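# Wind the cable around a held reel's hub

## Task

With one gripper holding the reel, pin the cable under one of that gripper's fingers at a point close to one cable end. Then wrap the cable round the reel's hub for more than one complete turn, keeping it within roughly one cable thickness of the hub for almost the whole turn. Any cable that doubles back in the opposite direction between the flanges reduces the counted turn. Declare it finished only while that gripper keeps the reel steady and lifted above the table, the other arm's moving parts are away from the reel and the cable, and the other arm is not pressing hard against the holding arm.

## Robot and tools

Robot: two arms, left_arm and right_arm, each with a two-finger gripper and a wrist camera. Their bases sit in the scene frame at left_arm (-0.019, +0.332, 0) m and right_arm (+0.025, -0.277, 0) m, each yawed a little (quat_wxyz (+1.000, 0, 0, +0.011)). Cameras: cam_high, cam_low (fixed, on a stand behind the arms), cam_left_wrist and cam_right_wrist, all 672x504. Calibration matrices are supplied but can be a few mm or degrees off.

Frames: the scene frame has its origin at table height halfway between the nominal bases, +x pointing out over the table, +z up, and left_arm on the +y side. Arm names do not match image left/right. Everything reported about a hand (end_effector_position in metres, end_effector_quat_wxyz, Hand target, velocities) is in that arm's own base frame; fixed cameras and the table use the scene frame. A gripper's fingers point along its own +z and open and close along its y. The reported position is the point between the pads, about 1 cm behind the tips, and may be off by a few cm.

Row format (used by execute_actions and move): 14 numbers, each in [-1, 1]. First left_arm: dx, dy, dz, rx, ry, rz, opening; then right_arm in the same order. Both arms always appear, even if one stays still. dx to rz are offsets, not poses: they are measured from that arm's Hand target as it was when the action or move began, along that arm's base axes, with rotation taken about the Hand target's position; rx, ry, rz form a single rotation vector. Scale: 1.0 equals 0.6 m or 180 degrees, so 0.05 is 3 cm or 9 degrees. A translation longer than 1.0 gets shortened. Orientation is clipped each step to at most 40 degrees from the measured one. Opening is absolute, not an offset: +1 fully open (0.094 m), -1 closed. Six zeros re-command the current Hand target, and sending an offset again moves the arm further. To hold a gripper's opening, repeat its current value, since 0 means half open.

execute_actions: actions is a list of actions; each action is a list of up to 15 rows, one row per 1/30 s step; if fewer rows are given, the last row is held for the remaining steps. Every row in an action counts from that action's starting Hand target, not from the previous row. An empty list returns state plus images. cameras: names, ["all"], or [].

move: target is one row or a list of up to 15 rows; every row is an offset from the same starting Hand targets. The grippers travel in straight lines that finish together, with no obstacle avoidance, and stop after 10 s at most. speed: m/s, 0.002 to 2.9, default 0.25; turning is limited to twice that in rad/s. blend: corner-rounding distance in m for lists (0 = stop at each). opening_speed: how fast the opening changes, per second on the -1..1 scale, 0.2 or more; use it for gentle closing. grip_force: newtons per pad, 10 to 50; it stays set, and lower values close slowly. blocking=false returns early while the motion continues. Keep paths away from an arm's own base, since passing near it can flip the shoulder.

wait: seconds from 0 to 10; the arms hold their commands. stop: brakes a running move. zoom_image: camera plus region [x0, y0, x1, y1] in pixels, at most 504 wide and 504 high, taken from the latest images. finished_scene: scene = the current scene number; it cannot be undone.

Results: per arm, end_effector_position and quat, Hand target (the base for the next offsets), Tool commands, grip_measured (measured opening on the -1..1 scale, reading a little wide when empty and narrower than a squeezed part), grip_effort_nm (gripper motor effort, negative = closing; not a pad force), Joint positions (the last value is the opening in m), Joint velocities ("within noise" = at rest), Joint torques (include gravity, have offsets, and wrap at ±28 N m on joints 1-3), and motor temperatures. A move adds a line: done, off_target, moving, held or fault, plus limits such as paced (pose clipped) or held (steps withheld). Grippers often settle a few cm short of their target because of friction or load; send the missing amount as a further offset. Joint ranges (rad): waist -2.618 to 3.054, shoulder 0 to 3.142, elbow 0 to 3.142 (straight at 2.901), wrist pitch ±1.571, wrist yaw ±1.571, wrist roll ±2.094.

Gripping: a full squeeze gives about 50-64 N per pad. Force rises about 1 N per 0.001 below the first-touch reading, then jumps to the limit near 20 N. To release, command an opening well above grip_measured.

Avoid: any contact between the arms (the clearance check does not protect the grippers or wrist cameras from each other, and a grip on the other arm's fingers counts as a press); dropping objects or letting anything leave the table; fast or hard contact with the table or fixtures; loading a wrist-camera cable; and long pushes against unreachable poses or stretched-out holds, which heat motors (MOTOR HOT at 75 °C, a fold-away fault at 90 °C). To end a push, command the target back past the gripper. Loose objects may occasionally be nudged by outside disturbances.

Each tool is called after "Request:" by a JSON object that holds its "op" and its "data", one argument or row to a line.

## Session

Solved. Scene 2.

Request:
{"op": "execute_actions", "data": {
  "actions": []
}}

Request:
{"op": "zoom_image", "data": {
  "camera": "cam_high",
  "region": [100, 150, 540, 500]
}}

Scene clock: 0.00 s.
left_arm: end_effector_position=(+0.2045, -0.1040, +0.3465) grip_measured=+1.000 grip_effort_nm=n/a end_effector_quat_wxyz=(+0.510, +0.100, +0.852, -0.068) | right_arm: end_effector_position=(+0.2343, +0.1307, +0.4535) grip_measured=+1.000 grip_effort_nm=n/a end_effector_quat_wxyz=(+0.501, -0.015, +0.831, +0.241)
Joint positions: left_arm=[-0.922 0.788 1.263 -1.075 -0.582 -0.375 0.094] | right_arm=[0.568 1.043 1.736 -1.087 0.093 0.47 0.094]
Joint velocities: within noise
Joint torques (N m): no reading
Motor temperatures (°C): left_arm=[21 21 35 28 22 21 24] | right_arm=[23 21 29 23 21 23 21]
Heat: left arm: 35 °C; right arm: 29 °C.
Hand target: left_arm +0.2034, -0.1011, +0.3479; +0.511, +0.098, +0.851, -0.066 | right_arm +0.2322, +0.1291, +0.4551; +0.503, -0.015, +0.830, +0.241
Tool commands: left_gripper/opening=+1.0 right_gripper/opening=+1.0
camera_calibration:
cam_left_wrist: T_world_to_cam=[[-0.22337, -0.974667, 0.0114364, -0.0585854], [-0.780287, 0.171767, -0.601372, 0.42263], [0.584173, -0.143252, -0.798887, 0.233459], [0, 0, 0, 1]] pos_world=[0.180306, -0.0962515, 0.441336]
cam_right_wrist: T_world_to_cam=[[0.272611, -0.881611, -0.385287, 0.226207], [-0.813445, 0.00265767, -0.581636, 0.491023], [0.513801, 0.47197, -0.716417, 0.231394], [0, 0, 0, 1]] pos_world=[0.218863, 0.0889106, 0.538526]

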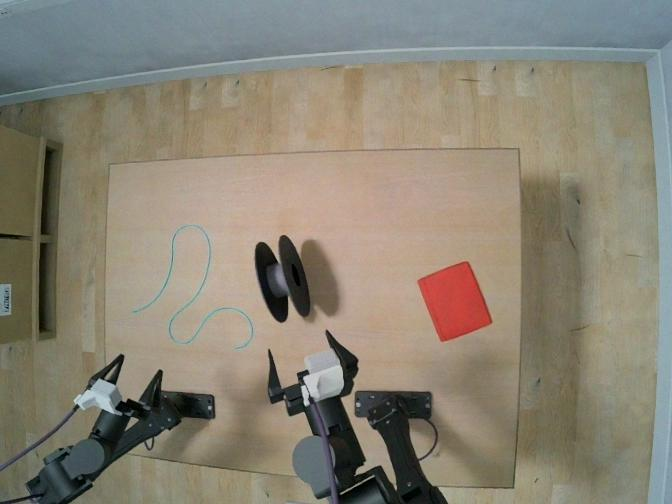

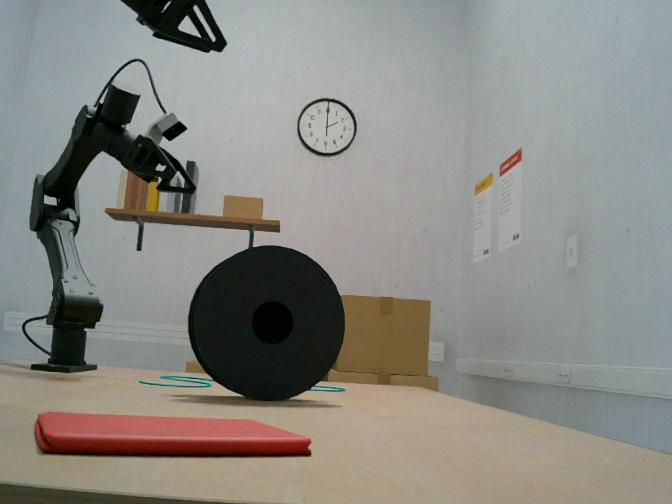

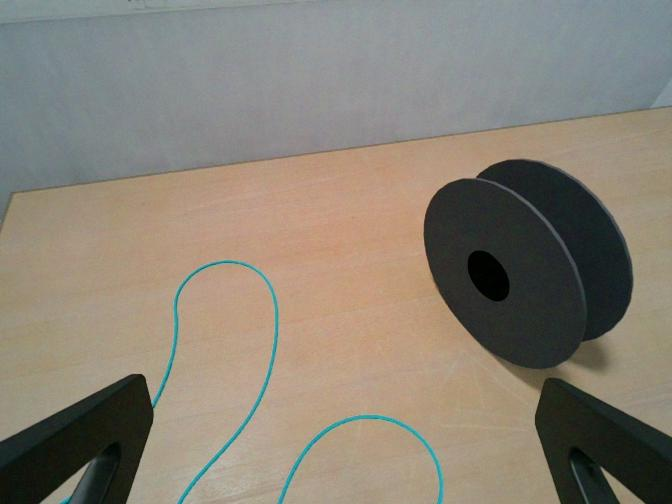

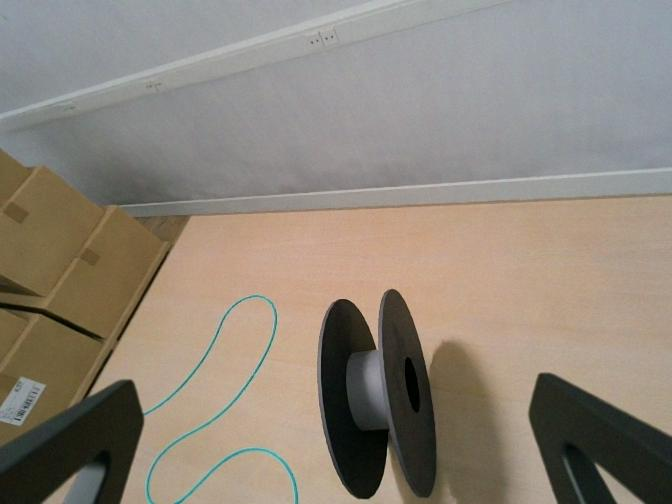

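Scaled by 1.145 from the camera's 672x504 image, which has a finer 960x720 frame.

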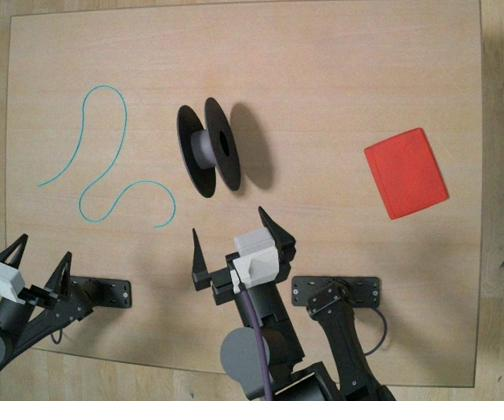

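Request:
{"op": "move", "data": {
  "target": [0.319,0.097,-0.347,0.160,0.309,-0.134,0,-0.0147,0.119,-0.367,-0.15,0.0767,0.0086,0.35],
  "cameras": ["all"],
  "speed": 0.2
}}

Scene clock: 6.27 s.
left_arm: end_effector_position=(+0.3904, -0.0465, +0.1408) grip_measured=+0.002 grip_effort_nm=-0.14 end_effector_quat_wxyz=(+0.003, +0.341, +0.940, -0.003) | right_arm: end_effector_position=(+0.2229, +0.1994, +0.2376) grip_measured=+0.352 grip_effort_nm=-0.14 end_effector_quat_wxyz=(+0.376, -0.117, +0.918, +0.050)
Joint positions: left_arm=[-0.118 2.055 1.97 -1.481 0.007 0.578 0.047] | right_arm=[1.024 1.142 1.161 -0.97 0.508 0.604 0.064]
Joint torques (N m): left_arm=[0.72 -11.73 10.13 0.16 -0.04 0.06] | right_arm=[0.69 -3.47 5.68 1.52 0.4 0.14]
Heat: left arm: 36 °C; right arm: 30 °C.
Hand target: left_arm +0.3948, -0.0428, +0.1397; -0.001, +0.342, +0.940, +0.000 | right_arm +0.2234, +0.2005, +0.2349; +0.379, -0.114, +0.917, +0.048
Off the commanded pose: left_arm 0.006 m, 1 deg | right_arm 0.003 m, 1 deg.
move: done
camera_calibration:
cam_left_wrist: T_world_to_cam=[[-0.636598, -0.77109, -0.0127619, 0.215616], [-0.705532, 0.575634, 0.413365, 0.280893], [-0.311395, 0.272151, -0.910476, 0.353394], [0, 0, 0, 1]] pos_world=[0.445485, -0.0916085, 0.208397]
cam_right_wrist: T_world_to_cam=[[0.258839, -0.965907, -0.00516452, 0.136195], [-0.919017, -0.244621, -0.309141, 0.364169], [0.297338, 0.0847642, -0.951002, 0.231353], [0, 0, 0, 1]] pos_world=[0.230634, 0.201024, 0.3333]

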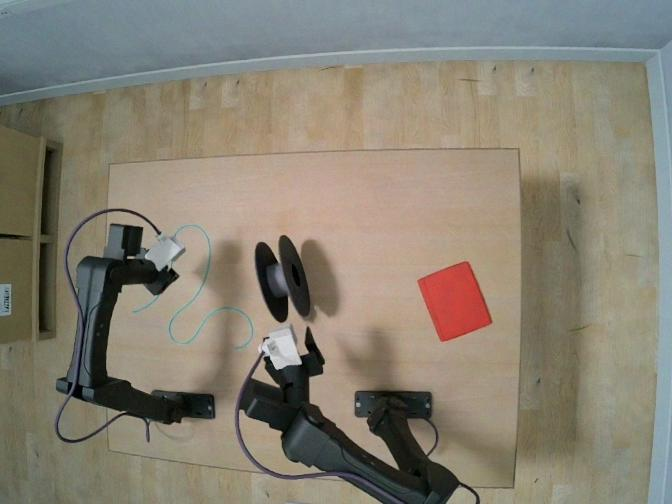

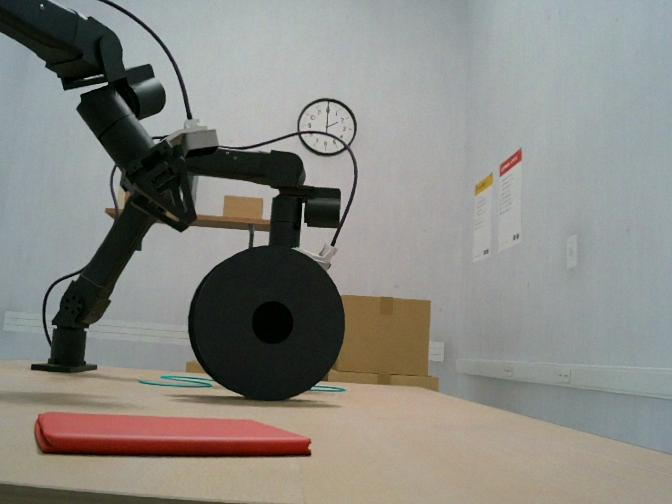

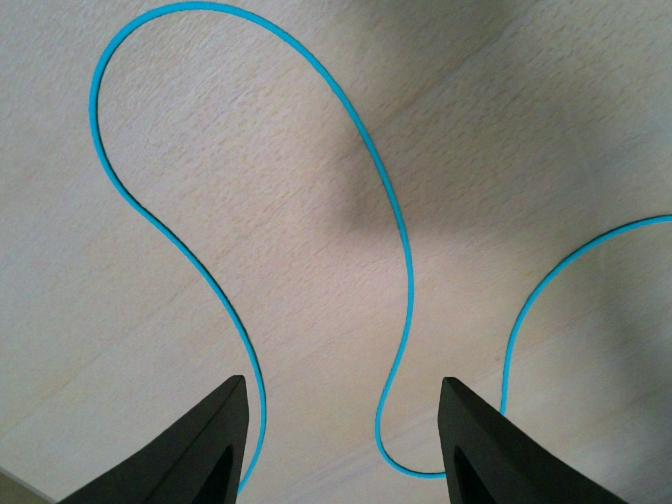

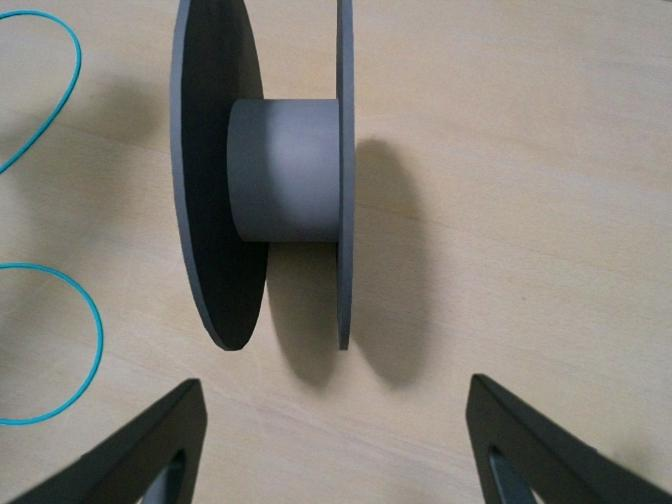

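Request:
{"op": "move", "data": {
  "target": [0.05,0.141,-0.11,0,0,0.172,0,0,0,0,0,0,0,0.35],
  "cameras": ["cam_left_wrist","cam_high"],
  "speed": 0.2
}}

Scene clock: 9.60 s.
left_arm: end_effector_position=(+0.4265, +0.0398, +0.0892) grip_measured=+0.002 grip_effort_nm=-0.14 end_effector_quat_wxyz=(+0.016, +0.083, +0.996, +0.000) | right_arm: end_effector_position=(+0.2229, +0.1994, +0.2376) grip_measured=+0.352 grip_effort_nm=-0.14 end_effector_quat_wxyz=(+0.376, -0.117, +0.918, +0.050)
Joint positions: left_arm=[0.093 2.169 1.94 -1.311 0.006 0.259 0.047] | right_arm=[1.024 1.142 1.161 -0.97 0.508 0.604 0.064]
Joint torques (N m): left_arm=[0.24 -12.62 6.13 0.43 -0.05 -0.08] | right_arm=[0.68 -3.52 5.67 1.52 0.39 0.14]
Heat: left arm: 36 °C; right arm: 30 °C.
Hand target: left_arm +0.4247, +0.0419, +0.0736; -0.001, +0.079, +0.997, +0.000 | right_arm +0.2235, +0.2004, +0.2349; +0.379, -0.114, +0.917, +0.048
Off the commanded pose: left_arm 0.016 m, 2 deg | right_arm 0.003 m, 1 deg.
move: off_target (left_arm)
camera_calibration:
cam_left_wrist: T_world_to_cam=[[-0.159259, -0.987075, -0.0178936, 0.109901], [-0.909215, 0.139586, 0.392229, 0.384151], [-0.384661, 0.0787349, -0.919694, 0.333933], [0, 0, 0, 1]] pos_world=[0.495229, 0.0285662, 0.158407]
Images, in order (width x height): cam_high 672x504, cam_left_wrist 672x504.

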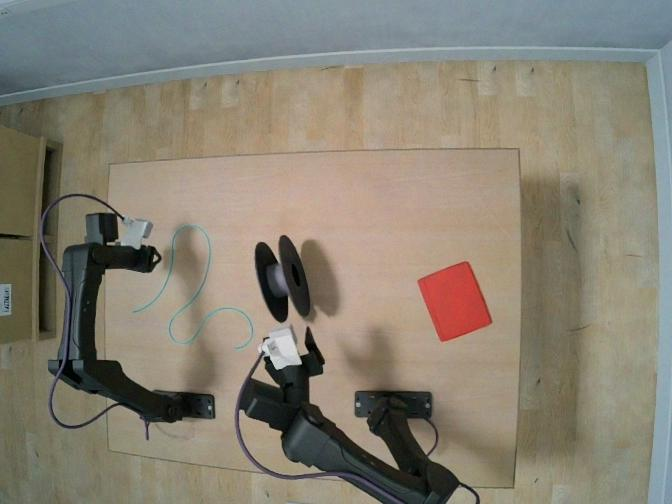

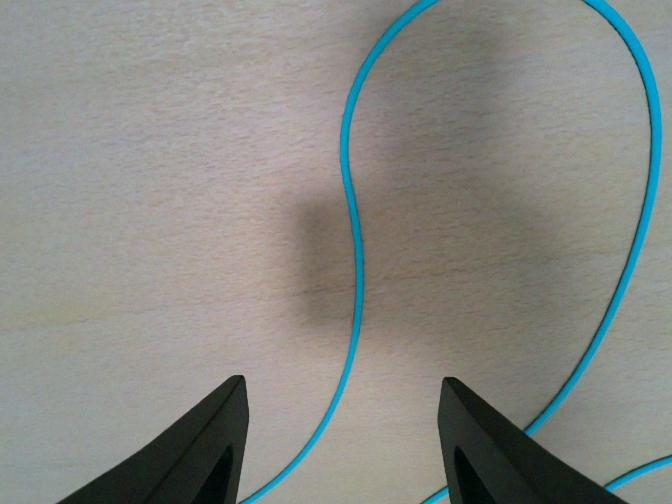

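Request:
{"op": "move", "data": {
  "target": [
    [-0.002,-0.009,-0.118,0,0,0,0,0,0,0,0,0,0,0.35],
    [-0.002,-0.009,-0.118,0,0,0,-1,0,0,0,0,0,0,0.35]
  ],
  "cameras": ["cam_left_wrist"],
  "speed": 0.12,
  "opening_speed": 0.8
}}

Scene clock: 12.87 s.
left_arm: end_effector_position=(+0.4274, +0.0395, +0.0173) grip_measured=-0.986 grip_effort_nm=-0.76 end_effector_quat_wxyz=(+0.014, +0.077, +0.997, -0.001) | right_arm: end_effector_position=(+0.2229, +0.1994, +0.2376) grip_measured=+0.352 grip_effort_nm=-0.14 end_effector_quat_wxyz=(+0.376, -0.117, +0.918, +0.050)
Joint positions: left_arm=[0.092 2.213 1.724 -1.054 0.006 0.246 0.001] | right_arm=[1.024 1.142 1.161 -0.97 0.508 0.604 0.064]
Joint torques (N m): left_arm=[-0.81 -13.18 5.96 0.45 -0.05 -0.07] | right_arm=[0.66 -3.47 5.64 1.51 0.4 0.13]
Heat: left arm: 36 °C; right arm: 30 °C.
Hand target: left_arm +0.4236, +0.0364, +0.0029; -0.001, +0.079, +0.997, +0.000 | right_arm +0.2235, +0.2004, +0.2349; +0.379, -0.114, +0.917, +0.048
Off the commanded pose: left_arm 0.015 m, 2 deg | right_arm 0.003 m, 1 deg.
move: off_target (left_arm); target 2's new opening was sent with left_arm's hand 0.015 m and 2 deg from that target
camera_calibration:
cam_left_wrist: T_world_to_cam=[[-0.146798, -0.989025, -0.0167127, 0.103186], [-0.909559, 0.128324, 0.395266, 0.413775], [-0.388784, 0.0732254, -0.918414, 0.270175], [0, 0, 0, 1]] pos_world=[0.49654, 0.0291728, 0.0863061]
Images, in order (width x height): cam_left_wrist 672x504.

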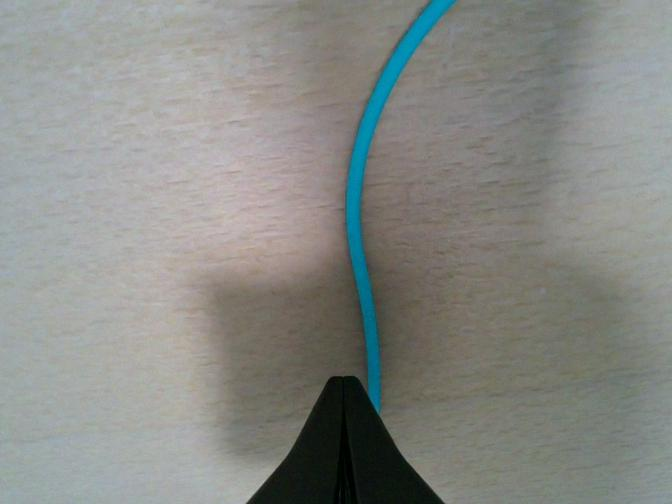

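Request:
{"op": "move", "data": {
  "target": [
    [0,0,0.03,0,0,0,-0.1,0,0,0,0,0,0,0.35]
  ],
  "cameras": ["cam_left_wrist","cam_low"],
  "speed": 0.1
}}

Scene clock: 14.07 s.
left_arm: end_effector_position=(+0.4177, +0.0386, +0.0172) grip_measured=-0.102 grip_effort_nm=0.09 end_effector_quat_wxyz=(-0.005, +0.077, +0.997, -0.004) | right_arm: end_effector_position=(+0.2229, +0.1994, +0.2376) grip_measured=+0.352 grip_effort_nm=-0.14 end_effector_quat_wxyz=(+0.376, -0.117, +0.918, +0.050)
Joint positions: left_arm=[0.092 2.213 1.724 -1.093 0.006 0.246 0.042] | right_arm=[1.024 1.142 1.161 -0.97 0.508 0.604 0.064]
Joint torques (N m): left_arm=[-0.84 -14.74 9.74 0.16 -0.03 -0.07] | right_arm=[0.65 -3.54 5.7 1.53 0.39 0.12]
Heat: left arm: 36 °C; right arm: 30 °C.
Hand target: left_arm +0.4236, +0.0364, +0.0209; -0.001, +0.079, +0.997, +0.000 | right_arm +0.2235, +0.2004, +0.2349; +0.379, -0.114, +0.917, +0.048
Off the commanded pose: left_arm 0.007 m, 1 deg | right_arm 0.003 m, 1 deg.
move: done
camera_calibration:
cam_left_wrist: T_world_to_cam=[[-0.147359, -0.989055, -0.00751963, 0.101012], [-0.893586, 0.129868, 0.429696, 0.397693], [-0.424016, 0.0700388, -0.902942, 0.280989], [0, 0, 0, 1]] pos_world=[0.489402, 0.0285784, 0.0835894]
Images, in order (width x height): cam_low 672x504, cam_left_wrist 672x504.

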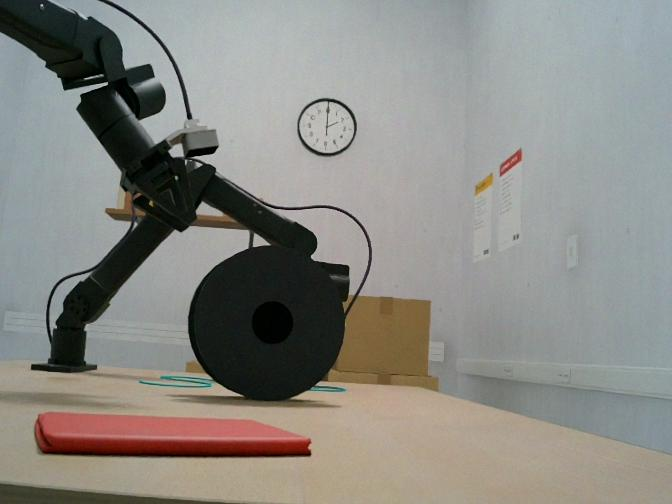

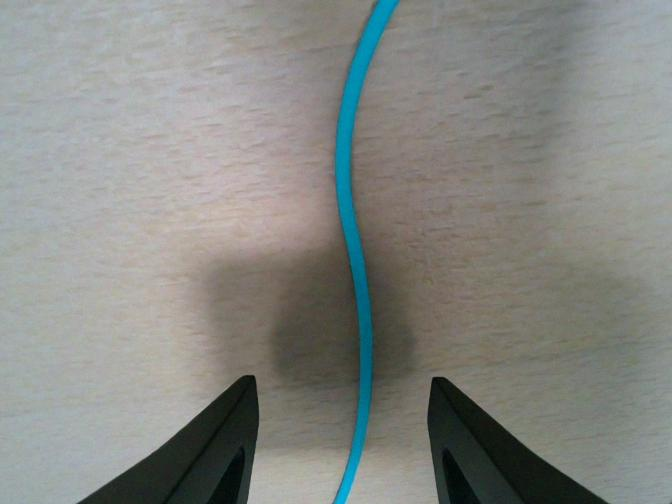

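Request:
{"op": "move", "data": {
  "target": [
    [-0.002,0,-0.05,0,0,0,-0.1,0,0,0,0,0,0,0.35]
  ],
  "cameras": ["cam_left_wrist"],
  "speed": 0.06
}}

Scene clock: 15.53 s.
left_arm: end_effector_position=(+0.4282, +0.0396, +0.0087) grip_measured=-0.102 grip_effort_nm=0.10 end_effector_quat_wxyz=(+0.018, +0.077, +0.997, +0.000) | right_arm: end_effector_position=(+0.2229, +0.1994, +0.2376) grip_measured=+0.352 grip_effort_nm=-0.13 end_effector_quat_wxyz=(+0.376, -0.117, +0.918, +0.050)
Joint positions: left_arm=[0.092 2.217 1.694 -1.012 0.006 0.246 0.042] | right_arm=[1.024 1.142 1.161 -0.97 0.508 0.604 0.064]
Joint torques (N m): left_arm=[-0.75 -12.71 5.52 0.51 -0.05 -0.07] | right_arm=[0.65 -3.51 5.67 1.51 0.4 0.12]
Heat: left arm: 36 °C; right arm: 30 °C.
Hand target: left_arm +0.4224, +0.0364, -0.0091; -0.001, +0.079, +0.997, +0.000 | right_arm +0.2235, +0.2004, +0.2349; +0.379, -0.114, +0.917, +0.048
Off the commanded pose: left_arm 0.019 m, 2 deg | right_arm 0.003 m, 1 deg.
move: off_target (left_arm)
camera_calibration:
cam_left_wrist: T_world_to_cam=[[-0.146676, -0.989005, -0.0188397, 0.103184], [-0.912994, 0.128024, 0.387364, 0.419439], [-0.380693, 0.0740177, -0.921734, 0.259122], [0, 0, 0, 1]] pos_world=[0.496726, 0.0291714, 0.0783096]
Images, in order (width x height): cam_left_wrist 672x504.

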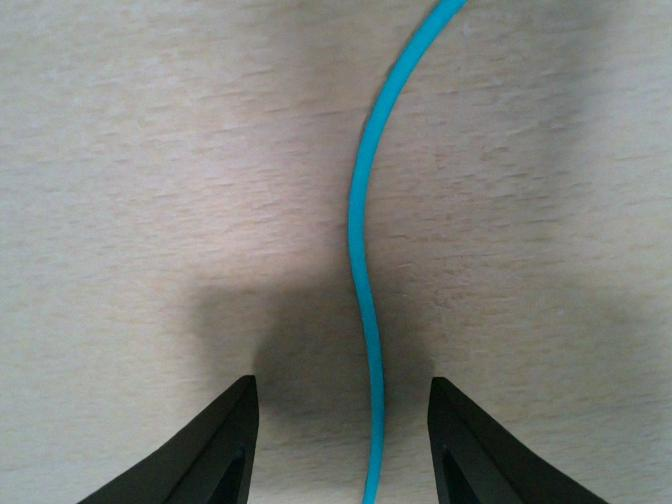

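Request:
{"op": "move", "data": {
  "target": [
    [0,-0.004,-0.005,0,0,0,-0.1,0,0,0,0,0,0,0.35],
    [0,-0.004,-0.005,0,0,0,-1,0,0,0,0,0,0,0.35]
  ],
  "cameras": ["cam_left_wrist"],
  "speed": 0.06,
  "opening_speed": 0.6
}}

Scene clock: 18.17 s.
left_arm: end_effector_position=(+0.4310, +0.0367, +0.0088) grip_measured=-0.986 grip_effort_nm=-0.76 end_effector_quat_wxyz=(+0.023, +0.078, +0.997, +0.001) | right_arm: end_effector_position=(+0.2229, +0.1994, +0.2376) grip_measured=+0.352 grip_effort_nm=-0.14 end_effector_quat_wxyz=(+0.376, -0.117, +0.918, +0.050)
Joint positions: left_arm=[0.085 2.217 1.694 -1.002 0.006 0.24 0.001] | right_arm=[1.024 1.142 1.161 -0.97 0.508 0.604 0.064]
Joint torques (N m): left_arm=[-0.59 -12.42 4.88 0.5 -0.03 -0.07] | right_arm=[0.65 -3.49 5.68 1.55 0.4 0.13]
Heat: left arm: 36 °C; right arm: 30 °C.
Hand target: left_arm +0.4223, +0.0340, -0.0121; -0.001, +0.078, +0.997, +0.000 | right_arm +0.2235, +0.2004, +0.2349; +0.379, -0.114, +0.917, +0.048
Off the commanded pose: left_arm 0.023 m, 3 deg | right_arm 0.003 m, 1 deg.
move: off_target (left_arm); target 2's new opening was sent with left_arm's hand 0.023 m and 3 deg from that target
camera_calibration:
cam_left_wrist: T_world_to_cam=[[-0.148345, -0.988713, -0.0209904, 0.10153], [-0.916656, 0.129506, 0.378114, 0.423933], [-0.371128, 0.0753322, -0.925521, 0.256372], [0, 0, 0, 1]] pos_world=[0.498809, 0.0261695, 0.0791136]
Images, in order (width x height): cam_left_wrist 672x504.

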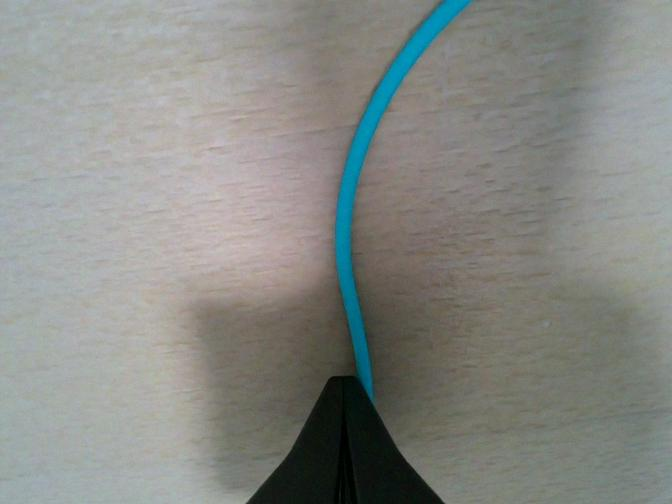

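Request:
{"op": "move", "data": {
  "target": [
    [0.0,0.004,0.02,0,0,0,-0.5,0,0,0,0,0,0,0.35]
  ],
  "cameras": ["cam_left_wrist"],
  "speed": 0.06
}}

Request:
{"op": "zoom_image", "data": {
  "camera": "cam_left_wrist",
  "region": [220, 300, 480, 504]
}}

Scene clock: 20.40 s.
left_arm: end_effector_position=(+0.4255, +0.0362, +0.0077) grip_measured=-0.502 grip_effort_nm=0.10 end_effector_quat_wxyz=(+0.013, +0.078, +0.997, -0.001) | right_arm: end_effector_position=(+0.2229, +0.1994, +0.2376) grip_measured=+0.352 grip_effort_nm=-0.14 end_effector_quat_wxyz=(+0.376, -0.117, +0.918, +0.050)
Joint positions: left_arm=[0.085 2.217 1.691 -1.02 0.006 0.24 0.023] | right_arm=[1.024 1.142 1.161 -0.97 0.508 0.604 0.064]
Joint torques (N m): left_arm=[-0.12 -13.48 7.57 0.25 -0.04 -0.01] | right_arm=[0.64 -3.55 5.7 1.55 0.38 0.13]
Heat: left arm: 36 °C; right arm: 30 °C.
Hand target: left_arm +0.4223, +0.0364, -0.0001; -0.001, +0.078, +0.997, +0.000 | right_arm +0.2235, +0.2004, +0.2349; +0.379, -0.114, +0.917, +0.048
Off the commanded pose: left_arm 0.008 m, 2 deg | right_arm 0.003 m, 1 deg.
move: done
camera_calibration:
cam_left_wrist: T_world_to_cam=[[-0.148748, -0.988746, -0.0160083, 0.100301], [-0.908398, 0.130228, 0.397309, 0.415631], [-0.390753, 0.0736408, -0.917545, 0.261713], [0, 0, 0, 1]] pos_world=[0.494743, 0.0257725, 0.0766053]
Images, in order (width x height): cam_left_wrist 672x504.

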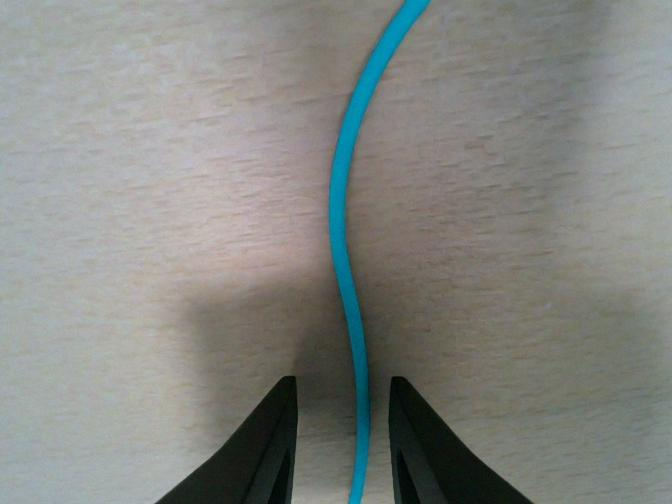

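Scaled by 1.938 from the camera's 672x504 image, which has a finer 960x720 frame.

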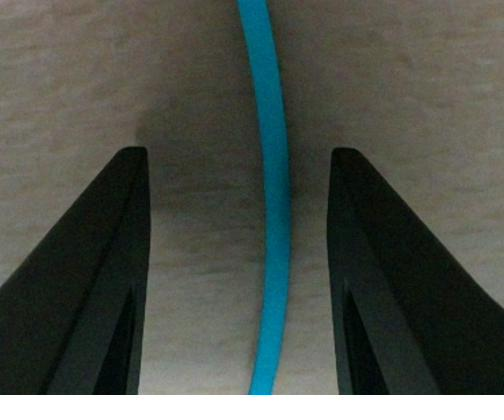

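Request:
{"op": "move", "data": {
  "target": [
    [0.0,-0.003,-0.005,0,0,0,-0.75,0,0,0,0,0,0,0.35]
  ],
  "cameras": ["cam_left_wrist"],
  "speed": 0.06,
  "opening_speed": 0.3
}}

Request:
{"op": "zoom_image", "data": {
  "camera": "cam_left_wrist",
  "region": [220, 300, 480, 504]
}}

Scene clock: 22.27 s.
left_arm: end_effector_position=(+0.4254, +0.0362, +0.0077) grip_measured=-0.748 grip_effort_nm=-0.14 end_effector_quat_wxyz=(+0.013, +0.078, +0.997, -0.001) | right_arm: end_effector_position=(+0.2229, +0.1994, +0.2376) grip_measured=+0.352 grip_effort_nm=-0.14 end_effector_quat_wxyz=(+0.376, -0.117, +0.918, +0.050)
Joint positions: left_arm=[0.085 2.217 1.691 -1.02 0.006 0.24 0.012] | right_arm=[1.024 1.142 1.161 -0.97 0.508 0.604 0.064]
Joint torques (N m): left_arm=[-0.51 -13.31 6.93 0.35 -0.04 -0.05] | right_arm=[0.68 -3.49 5.7 1.52 0.39 0.13]
Heat: left arm: 36 °C; right arm: 30 °C.
Hand target: left_arm +0.4224, +0.0346, -0.0031; -0.001, +0.078, +0.997, +0.000 | right_arm +0.2235, +0.2004, +0.2349; +0.379, -0.114, +0.917, +0.048
Off the commanded pose: left_arm 0.011 m, 2 deg | right_arm 0.003 m, 1 deg.
move: off_target (left_arm)
camera_calibration:
cam_left_wrist: T_world_to_cam=[[-0.148751, -0.988746, -0.015962, 0.100284], [-0.908257, 0.130223, 0.397632, 0.415447], [-0.391078, 0.0736458, -0.917406, 0.261824], [0, 0, 0, 1]] pos_world=[0.494644, 0.0257725, 0.0766051]
Images, in order (width x height): cam_left_wrist 672x504.

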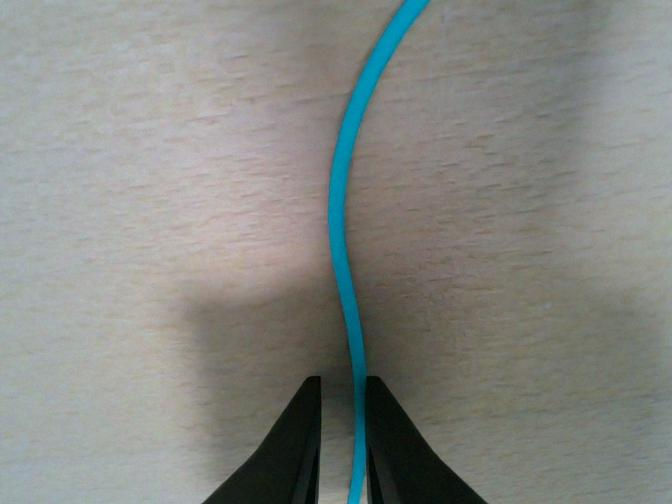

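Scaled by 1.938 from the camera's 672x504 image, which has a finer 960x720 frame.

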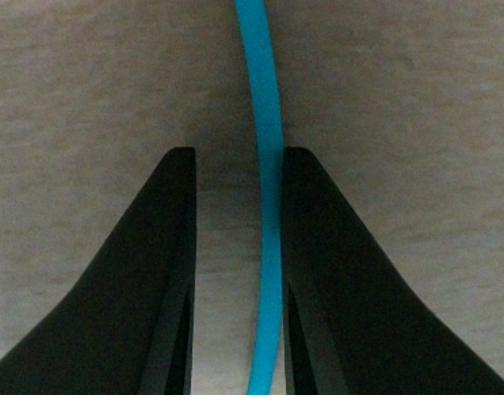

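Request:
{"op": "move", "data": {
  "target": [
    [0.0,-0.003,-0.02,0,0,0,-0.75,0,0,0,0,0,0,0.35],
    [0.0,-0.003,-0.02,0,0,0,-0.88,0,0,0,0,0,0,0.35]
  ],
  "cameras": ["cam_left_wrist"],
  "speed": 0.06,
  "opening_speed": 0.3
}}

Request:
{"op": "zoom_image", "data": {
  "camera": "cam_left_wrist",
  "region": [220, 300, 480, 504]
}}

Scene clock: 24.20 s.
left_arm: end_effector_position=(+0.4295, +0.0355, +0.0051) grip_measured=-0.878 grip_effort_nm=-0.14 end_effector_quat_wxyz=(+0.021, +0.078, +0.997, +0.002) | right_arm: end_effector_position=(+0.2229, +0.1994, +0.2376) grip_measured=+0.352 grip_effort_nm=-0.14 end_effector_quat_wxyz=(+0.376, -0.117, +0.918, +0.050)
Joint positions: left_arm=[0.082 2.219 1.683 -0.993 0.003 0.238 0.006] | right_arm=[1.024 1.142 1.161 -0.97 0.508 0.604 0.064]
Joint torques (N m): left_arm=[-0.59 -12.34 5.27 0.5 -0.01 -0.06] | right_arm=[0.61 -3.48 5.67 1.51 0.4 0.13]
Heat: left arm: 36 °C; right arm: 30 °C.
Hand target: left_arm +0.4224, +0.0329, -0.0151; -0.001, +0.079, +0.997, +0.000 | right_arm +0.2235, +0.2004, +0.2349; +0.379, -0.114, +0.917, +0.048
Off the commanded pose: left_arm 0.022 m, 2 deg | right_arm 0.003 m, 1 deg.
move: off_target (left_arm); target 2's new opening was sent with left_arm's hand 0.021 m and 2 deg from that target
camera_calibration:
cam_left_wrist: T_world_to_cam=[[-0.149506, -0.988514, -0.0221094, 0.100539], [-0.914716, 0.129785, 0.382689, 0.423219], [-0.375423, 0.0774381, -0.923613, 0.254272], [0, 0, 0, 1]] pos_world=[0.497616, 0.0247661, 0.0751108]
Images, in order (width x height): cam_left_wrist 672x504.

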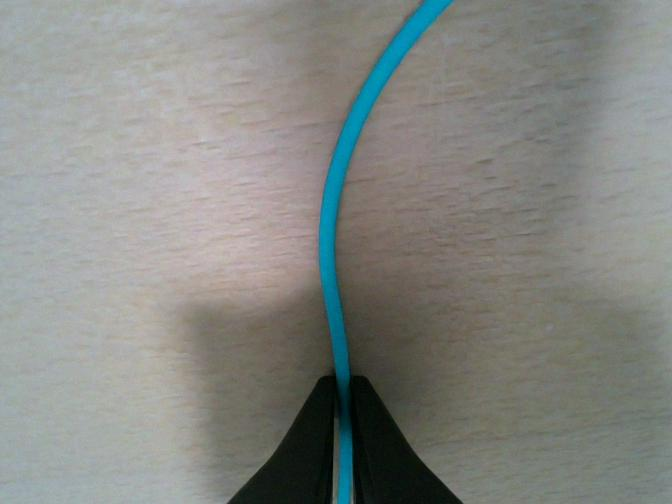

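Scaled by 1.938 from the camera's 672x504 image, which has a finer 960x720 frame.

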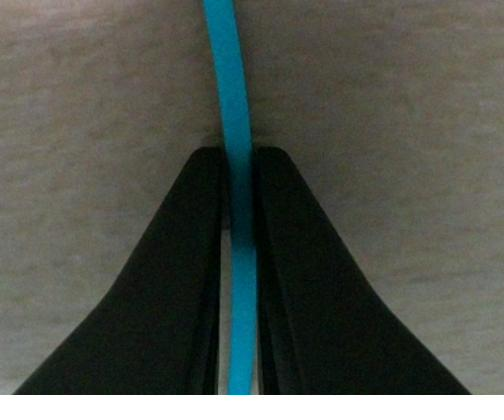

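Request:
{"op": "move", "data": {
  "target": [
    [0.0,0,0,0,0,0,-1,0,0,0,0,0,0,0.35],
    [0.0,0,0.25,0,0,0,-1,0,0,0,0,0,0,0.35]
  ],
  "cameras": ["all"],
  "speed": 0.12,
  "opening_speed": 0.3
}}

Scene clock: 27.27 s.
left_arm: end_effector_position=(+0.4192, +0.0347, +0.1244) grip_measured=-0.958 grip_effort_nm=-1.05 end_effector_quat_wxyz=(-0.013, +0.078, +0.997, -0.004) | right_arm: end_effector_position=(+0.2229, +0.1994, +0.2376) grip_measured=+0.352 grip_effort_nm=-0.14 end_effector_quat_wxyz=(+0.376, -0.117, +0.918, +0.050)
Joint positions: left_arm=[0.082 2.219 2.162 -1.54 0.003 0.238 0.002] | right_arm=[1.024 1.142 1.161 -0.97 0.508 0.604 0.064]
Joint torques (N m): left_arm=[-0.57 -16.29 9.85 0.12 -0.01 -0.08] | right_arm=[0.65 -3.49 5.71 1.53 0.4 0.13]
Heat: left arm: 36 °C; right arm: 30 °C.
Hand target: left_arm +0.4224, +0.0328, +0.1348; -0.001, +0.079, +0.997, +0.000 | right_arm +0.2235, +0.2004, +0.2349; +0.379, -0.114, +0.917, +0.048
Off the commanded pose: left_arm 0.011 m, 1 deg | right_arm 0.003 m, 1 deg.
move: off_target (left_arm)
camera_calibration:
cam_left_wrist: T_world_to_cam=[[-0.150076, -0.988654, -0.00634626, 0.0990297], [-0.886644, 0.131745, 0.44329, 0.34888], [-0.437424, 0.072154, -0.896356, 0.38345], [0, 0, 0, 1]] pos_world=[0.491925, 0.0242753, 0.189681]
cam_right_wrist: T_world_to_cam=[[0.258698, -0.965946, -0.00495623, 0.136166], [-0.918987, -0.244534, -0.3093, 0.364228], [0.297555, 0.0845699, -0.950952, 0.231421], [0, 0, 0, 1]] pos_world=[0.230635, 0.201024, 0.333401]

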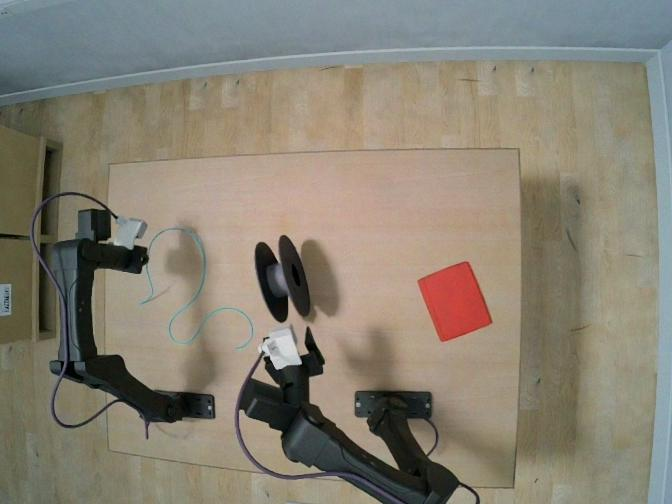

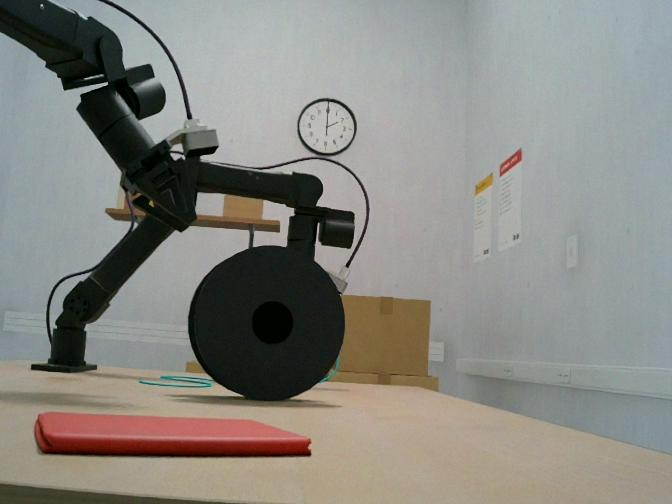

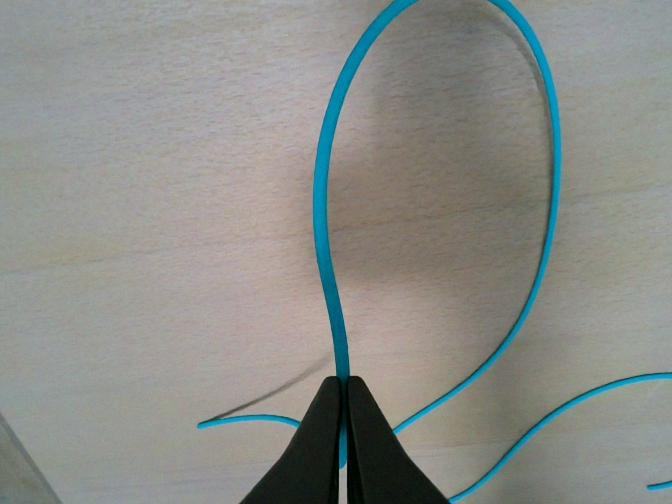

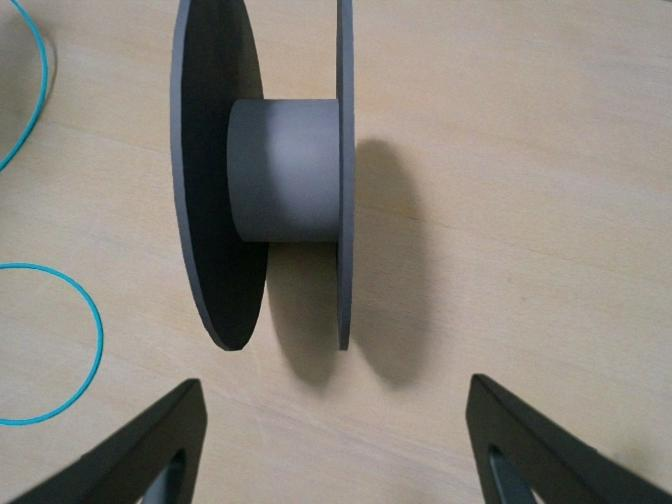

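Request:
{"op": "move", "data": {
  "target": [0.0,0,0,0,0,0,-1,0.115,0.031,-0.15,0,0,0,0.35],
  "cameras": ["cam_right_wrist","cam_low"],
  "speed": 0.1
}}

Scene clock: 29.60 s.
left_arm: end_effector_position=(+0.4191, +0.0346, +0.1244) grip_measured=-0.958 grip_effort_nm=-1.05 end_effector_quat_wxyz=(-0.013, +0.078, +0.997, -0.004) | right_arm: end_effector_position=(+0.2905, +0.2211, +0.1498) grip_measured=+0.352 grip_effort_nm=-0.14 end_effector_quat_wxyz=(+0.380, -0.115, +0.916, +0.051)
Joint positions: left_arm=[0.082 2.219 2.162 -1.54 0.003 0.238 0.002] | right_arm=[0.842 1.335 0.918 -0.456 0.4 0.445 0.064]
Joint torques (N m): left_arm=[-0.53 -16.21 9.85 0.12 -0.01 -0.05] | right_arm=[-0.68 -5.31 5.83 1.71 0.2 -0.05]
Heat: left arm: 37 °C; right arm: 30 °C.
Hand target: left_arm +0.4224, +0.0328, +0.1348; -0.001, +0.079, +0.997, +0.000 | right_arm +0.2924, +0.2191, +0.1449; +0.379, -0.114, +0.917, +0.048
Off the commanded pose: left_arm 0.011 m, 1 deg | right_arm 0.006 m, 0 deg.
move: off_target (left_arm)
camera_calibration:
cam_right_wrist: T_world_to_cam=[[0.255221, -0.966847, -0.0082912, 0.140954], [-0.917618, -0.239505, -0.317199, 0.404159], [0.304697, 0.0885637, -0.948323, 0.122577], [0, 0, 0, 1]] pos_world=[0.29754, 0.222223, 0.24561]
Images, in order (width x height): cam_low 672x504, cam_right_wrist 672x504.

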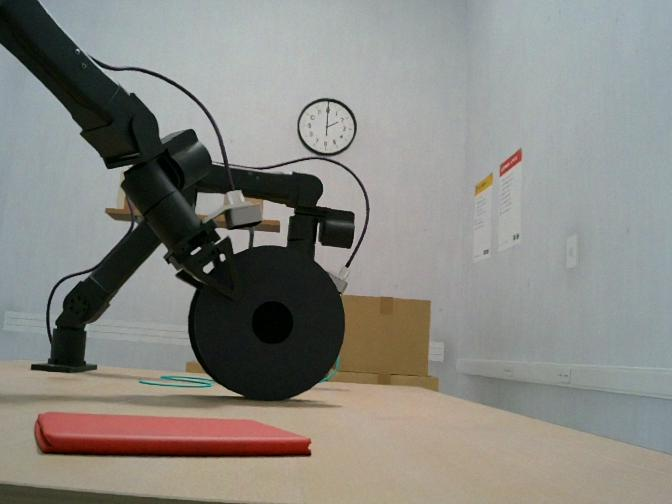

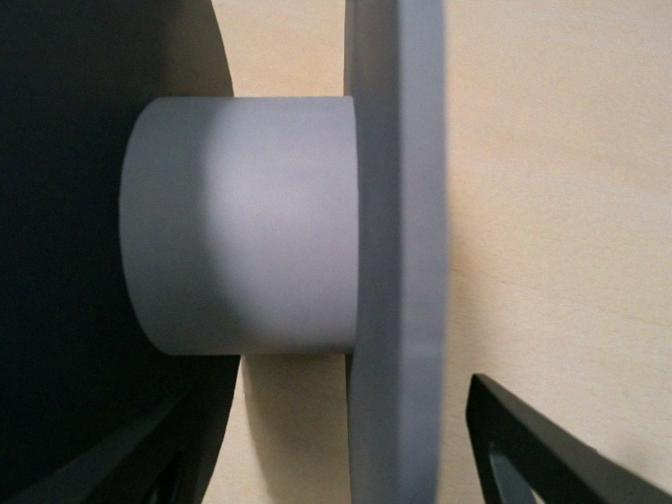

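Request:
{"op": "move", "data": {
  "target": [0.0,0,0,0,0,0,-1,0.002,-0.014,-0.005,0,0,0,0.35],
  "cameras": ["cam_right_wrist"],
  "speed": 0.1
}}

Scene clock: 30.97 s.
left_arm: end_effector_position=(+0.4191, +0.0346, +0.1244) grip_measured=-0.958 grip_effort_nm=-1.05 end_effector_quat_wxyz=(-0.013, +0.078, +0.997, -0.004) | right_arm: end_effector_position=(+0.2925, +0.2134, +0.1404) grip_measured=+0.352 grip_effort_nm=-0.14 end_effector_quat_wxyz=(+0.373, -0.117, +0.919, +0.046)
Joint positions: left_arm=[0.082 2.219 2.162 -1.54 0.003 0.238 0.002] | right_arm=[0.815 1.335 0.891 -0.44 0.384 0.424 0.064]
Joint torques (N m): left_arm=[-0.57 -16.18 9.85 0.13 -0.02 -0.08] | right_arm=[-0.69 -7.13 5.67 1.7 0.19 -0.02]
Heat: left arm: 37 °C; right arm: 30 °C.
Hand target: left_arm +0.4224, +0.0328, +0.1348; -0.001, +0.079, +0.997, +0.000 | right_arm +0.2936, +0.2107, +0.1418; +0.379, -0.114, +0.917, +0.048
Off the commanded pose: left_arm 0.011 m, 1 deg | right_arm 0.003 m, 1 deg.
move: off_target (left_arm)
camera_calibration:
cam_right_wrist: T_world_to_cam=[[0.25453, -0.967063, 0.00207337, 0.13167], [-0.92182, -0.243269, -0.301774, 0.400967], [0.292338, 0.0748992, -0.953377, 0.121006], [0, 0, 0, 1]] pos_world=[0.300731, 0.215812, 0.236092]
Images, in order (width x height): cam_right_wrist 672x504.

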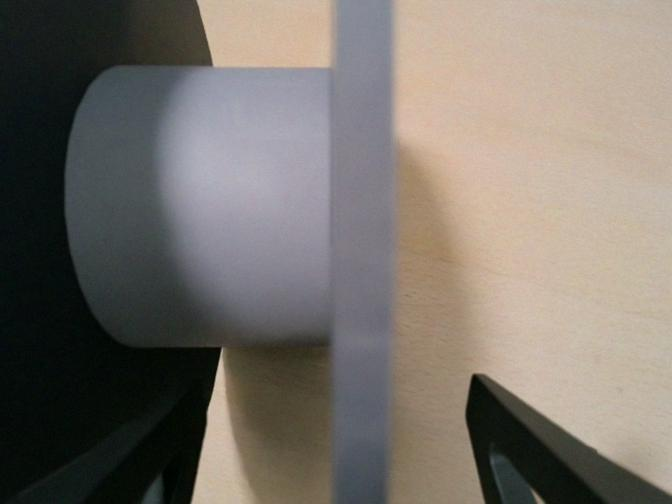

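Request:
{"op": "move", "data": {
  "target": [
    [0,-0.1,0.34,-0.15,-0.09,-0.02,-1,0,0,0,0,0,0,0.35],
    [0.145,-0.5,0.335,-0.379,-0.227,-0.056,-1,0,0,0,0,0,0,0.35]
  ],
  "cameras": ["all"],
  "speed": 0.2,
  "blend": [0.04,0]
}}

Scene clock: 36.80 s.
left_arm: end_effector_position=(+0.5174, -0.2675, +0.3219) grip_measured=-0.958 grip_effort_nm=-1.05 end_effector_quat_wxyz=(+0.358, +0.136, +0.763, -0.521) | right_arm: end_effector_position=(+0.2925, +0.2134, +0.1404) grip_measured=+0.352 grip_effort_nm=-0.14 end_effector_quat_wxyz=(+0.373, -0.117, +0.919, +0.046)
Joint positions: left_arm=[-0.237 2.041 1.907 -0.188 0.883 -0.54 0.002] | right_arm=[0.815 1.335 0.891 -0.439 0.384 0.423 0.064]
Joint torques (N m): left_arm=[-0.38 -19.26 6.91 1.8 0.1 0.01] | right_arm=[-0.65 -7.16 5.65 1.69 0.18 -0.05]
Motor temperatures (°C): left_arm=[21 26 37 28 22 21 25] | right_arm=[23 21 30 25 22 23 21]
Heat: left arm: 37 °C; right arm: 30 °C.
Hand target: left_arm +0.5093, -0.2672, +0.3359; +0.370, +0.141, +0.757, -0.520 | right_arm +0.2936, +0.2106, +0.1418; +0.379, -0.114, +0.917, +0.048
Off the commanded pose: left_arm 0.016 m, 2 deg | right_arm 0.003 m, 1 deg.
move: off_target (left_arm)
camera_calibration:
cam_left_wrist: T_world_to_cam=[[-0.570101, -0.4327, 0.698395, -0.0443999], [-0.818117, 0.221082, -0.530856, 0.690241], [0.0752989, -0.87401, -0.480038, -0.0272605], [0, 0, 0, 1]] pos_world=[0.541438, -0.195637, 0.384341]
cam_right_wrist: T_world_to_cam=[[0.254952, -0.966951, 0.00214458, 0.131502], [-0.921676, -0.243684, -0.30188, 0.401038], [0.292426, 0.0749882, -0.953344, 0.120952], [0, 0, 0, 1]] pos_world=[0.300731, 0.215813, 0.236092]

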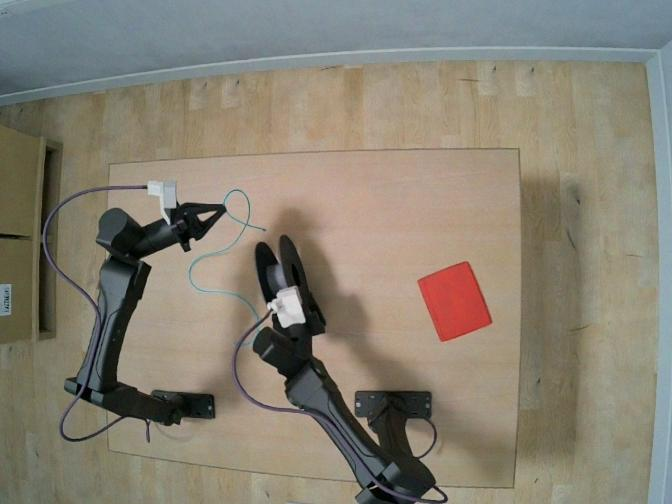

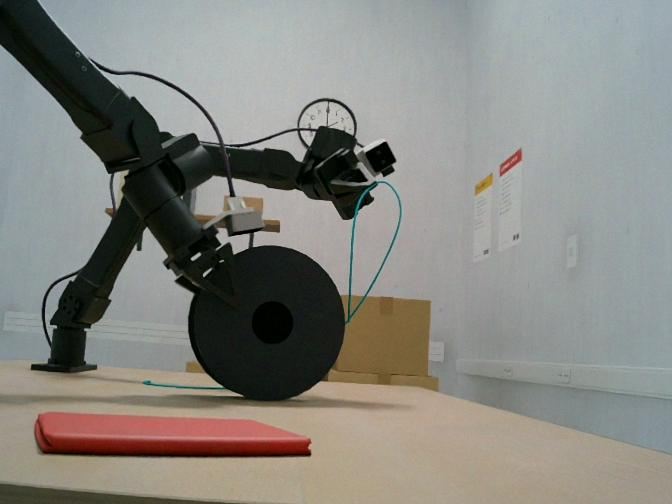

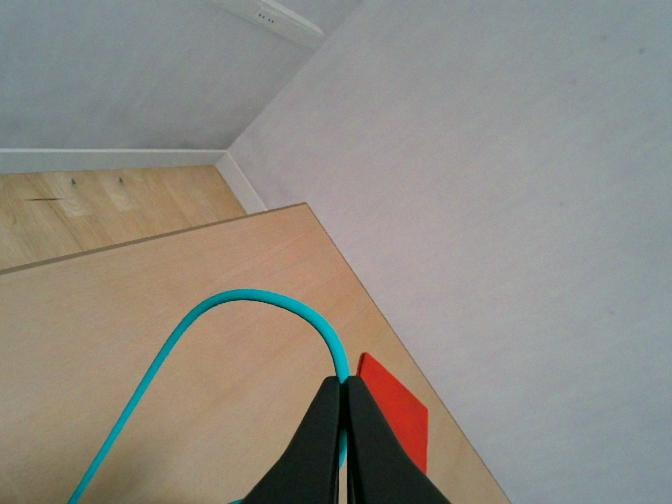

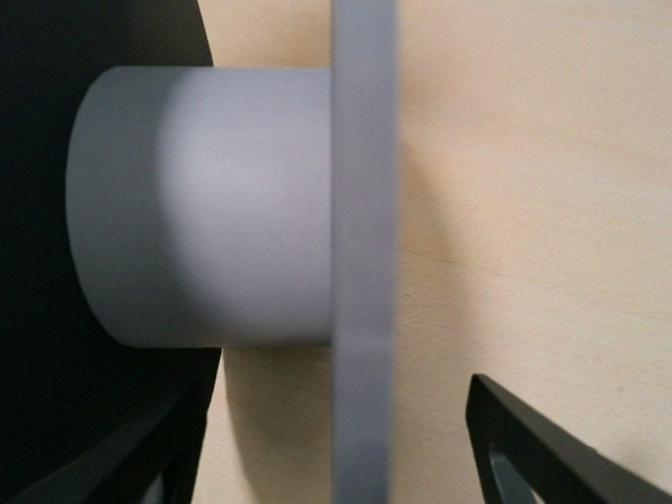

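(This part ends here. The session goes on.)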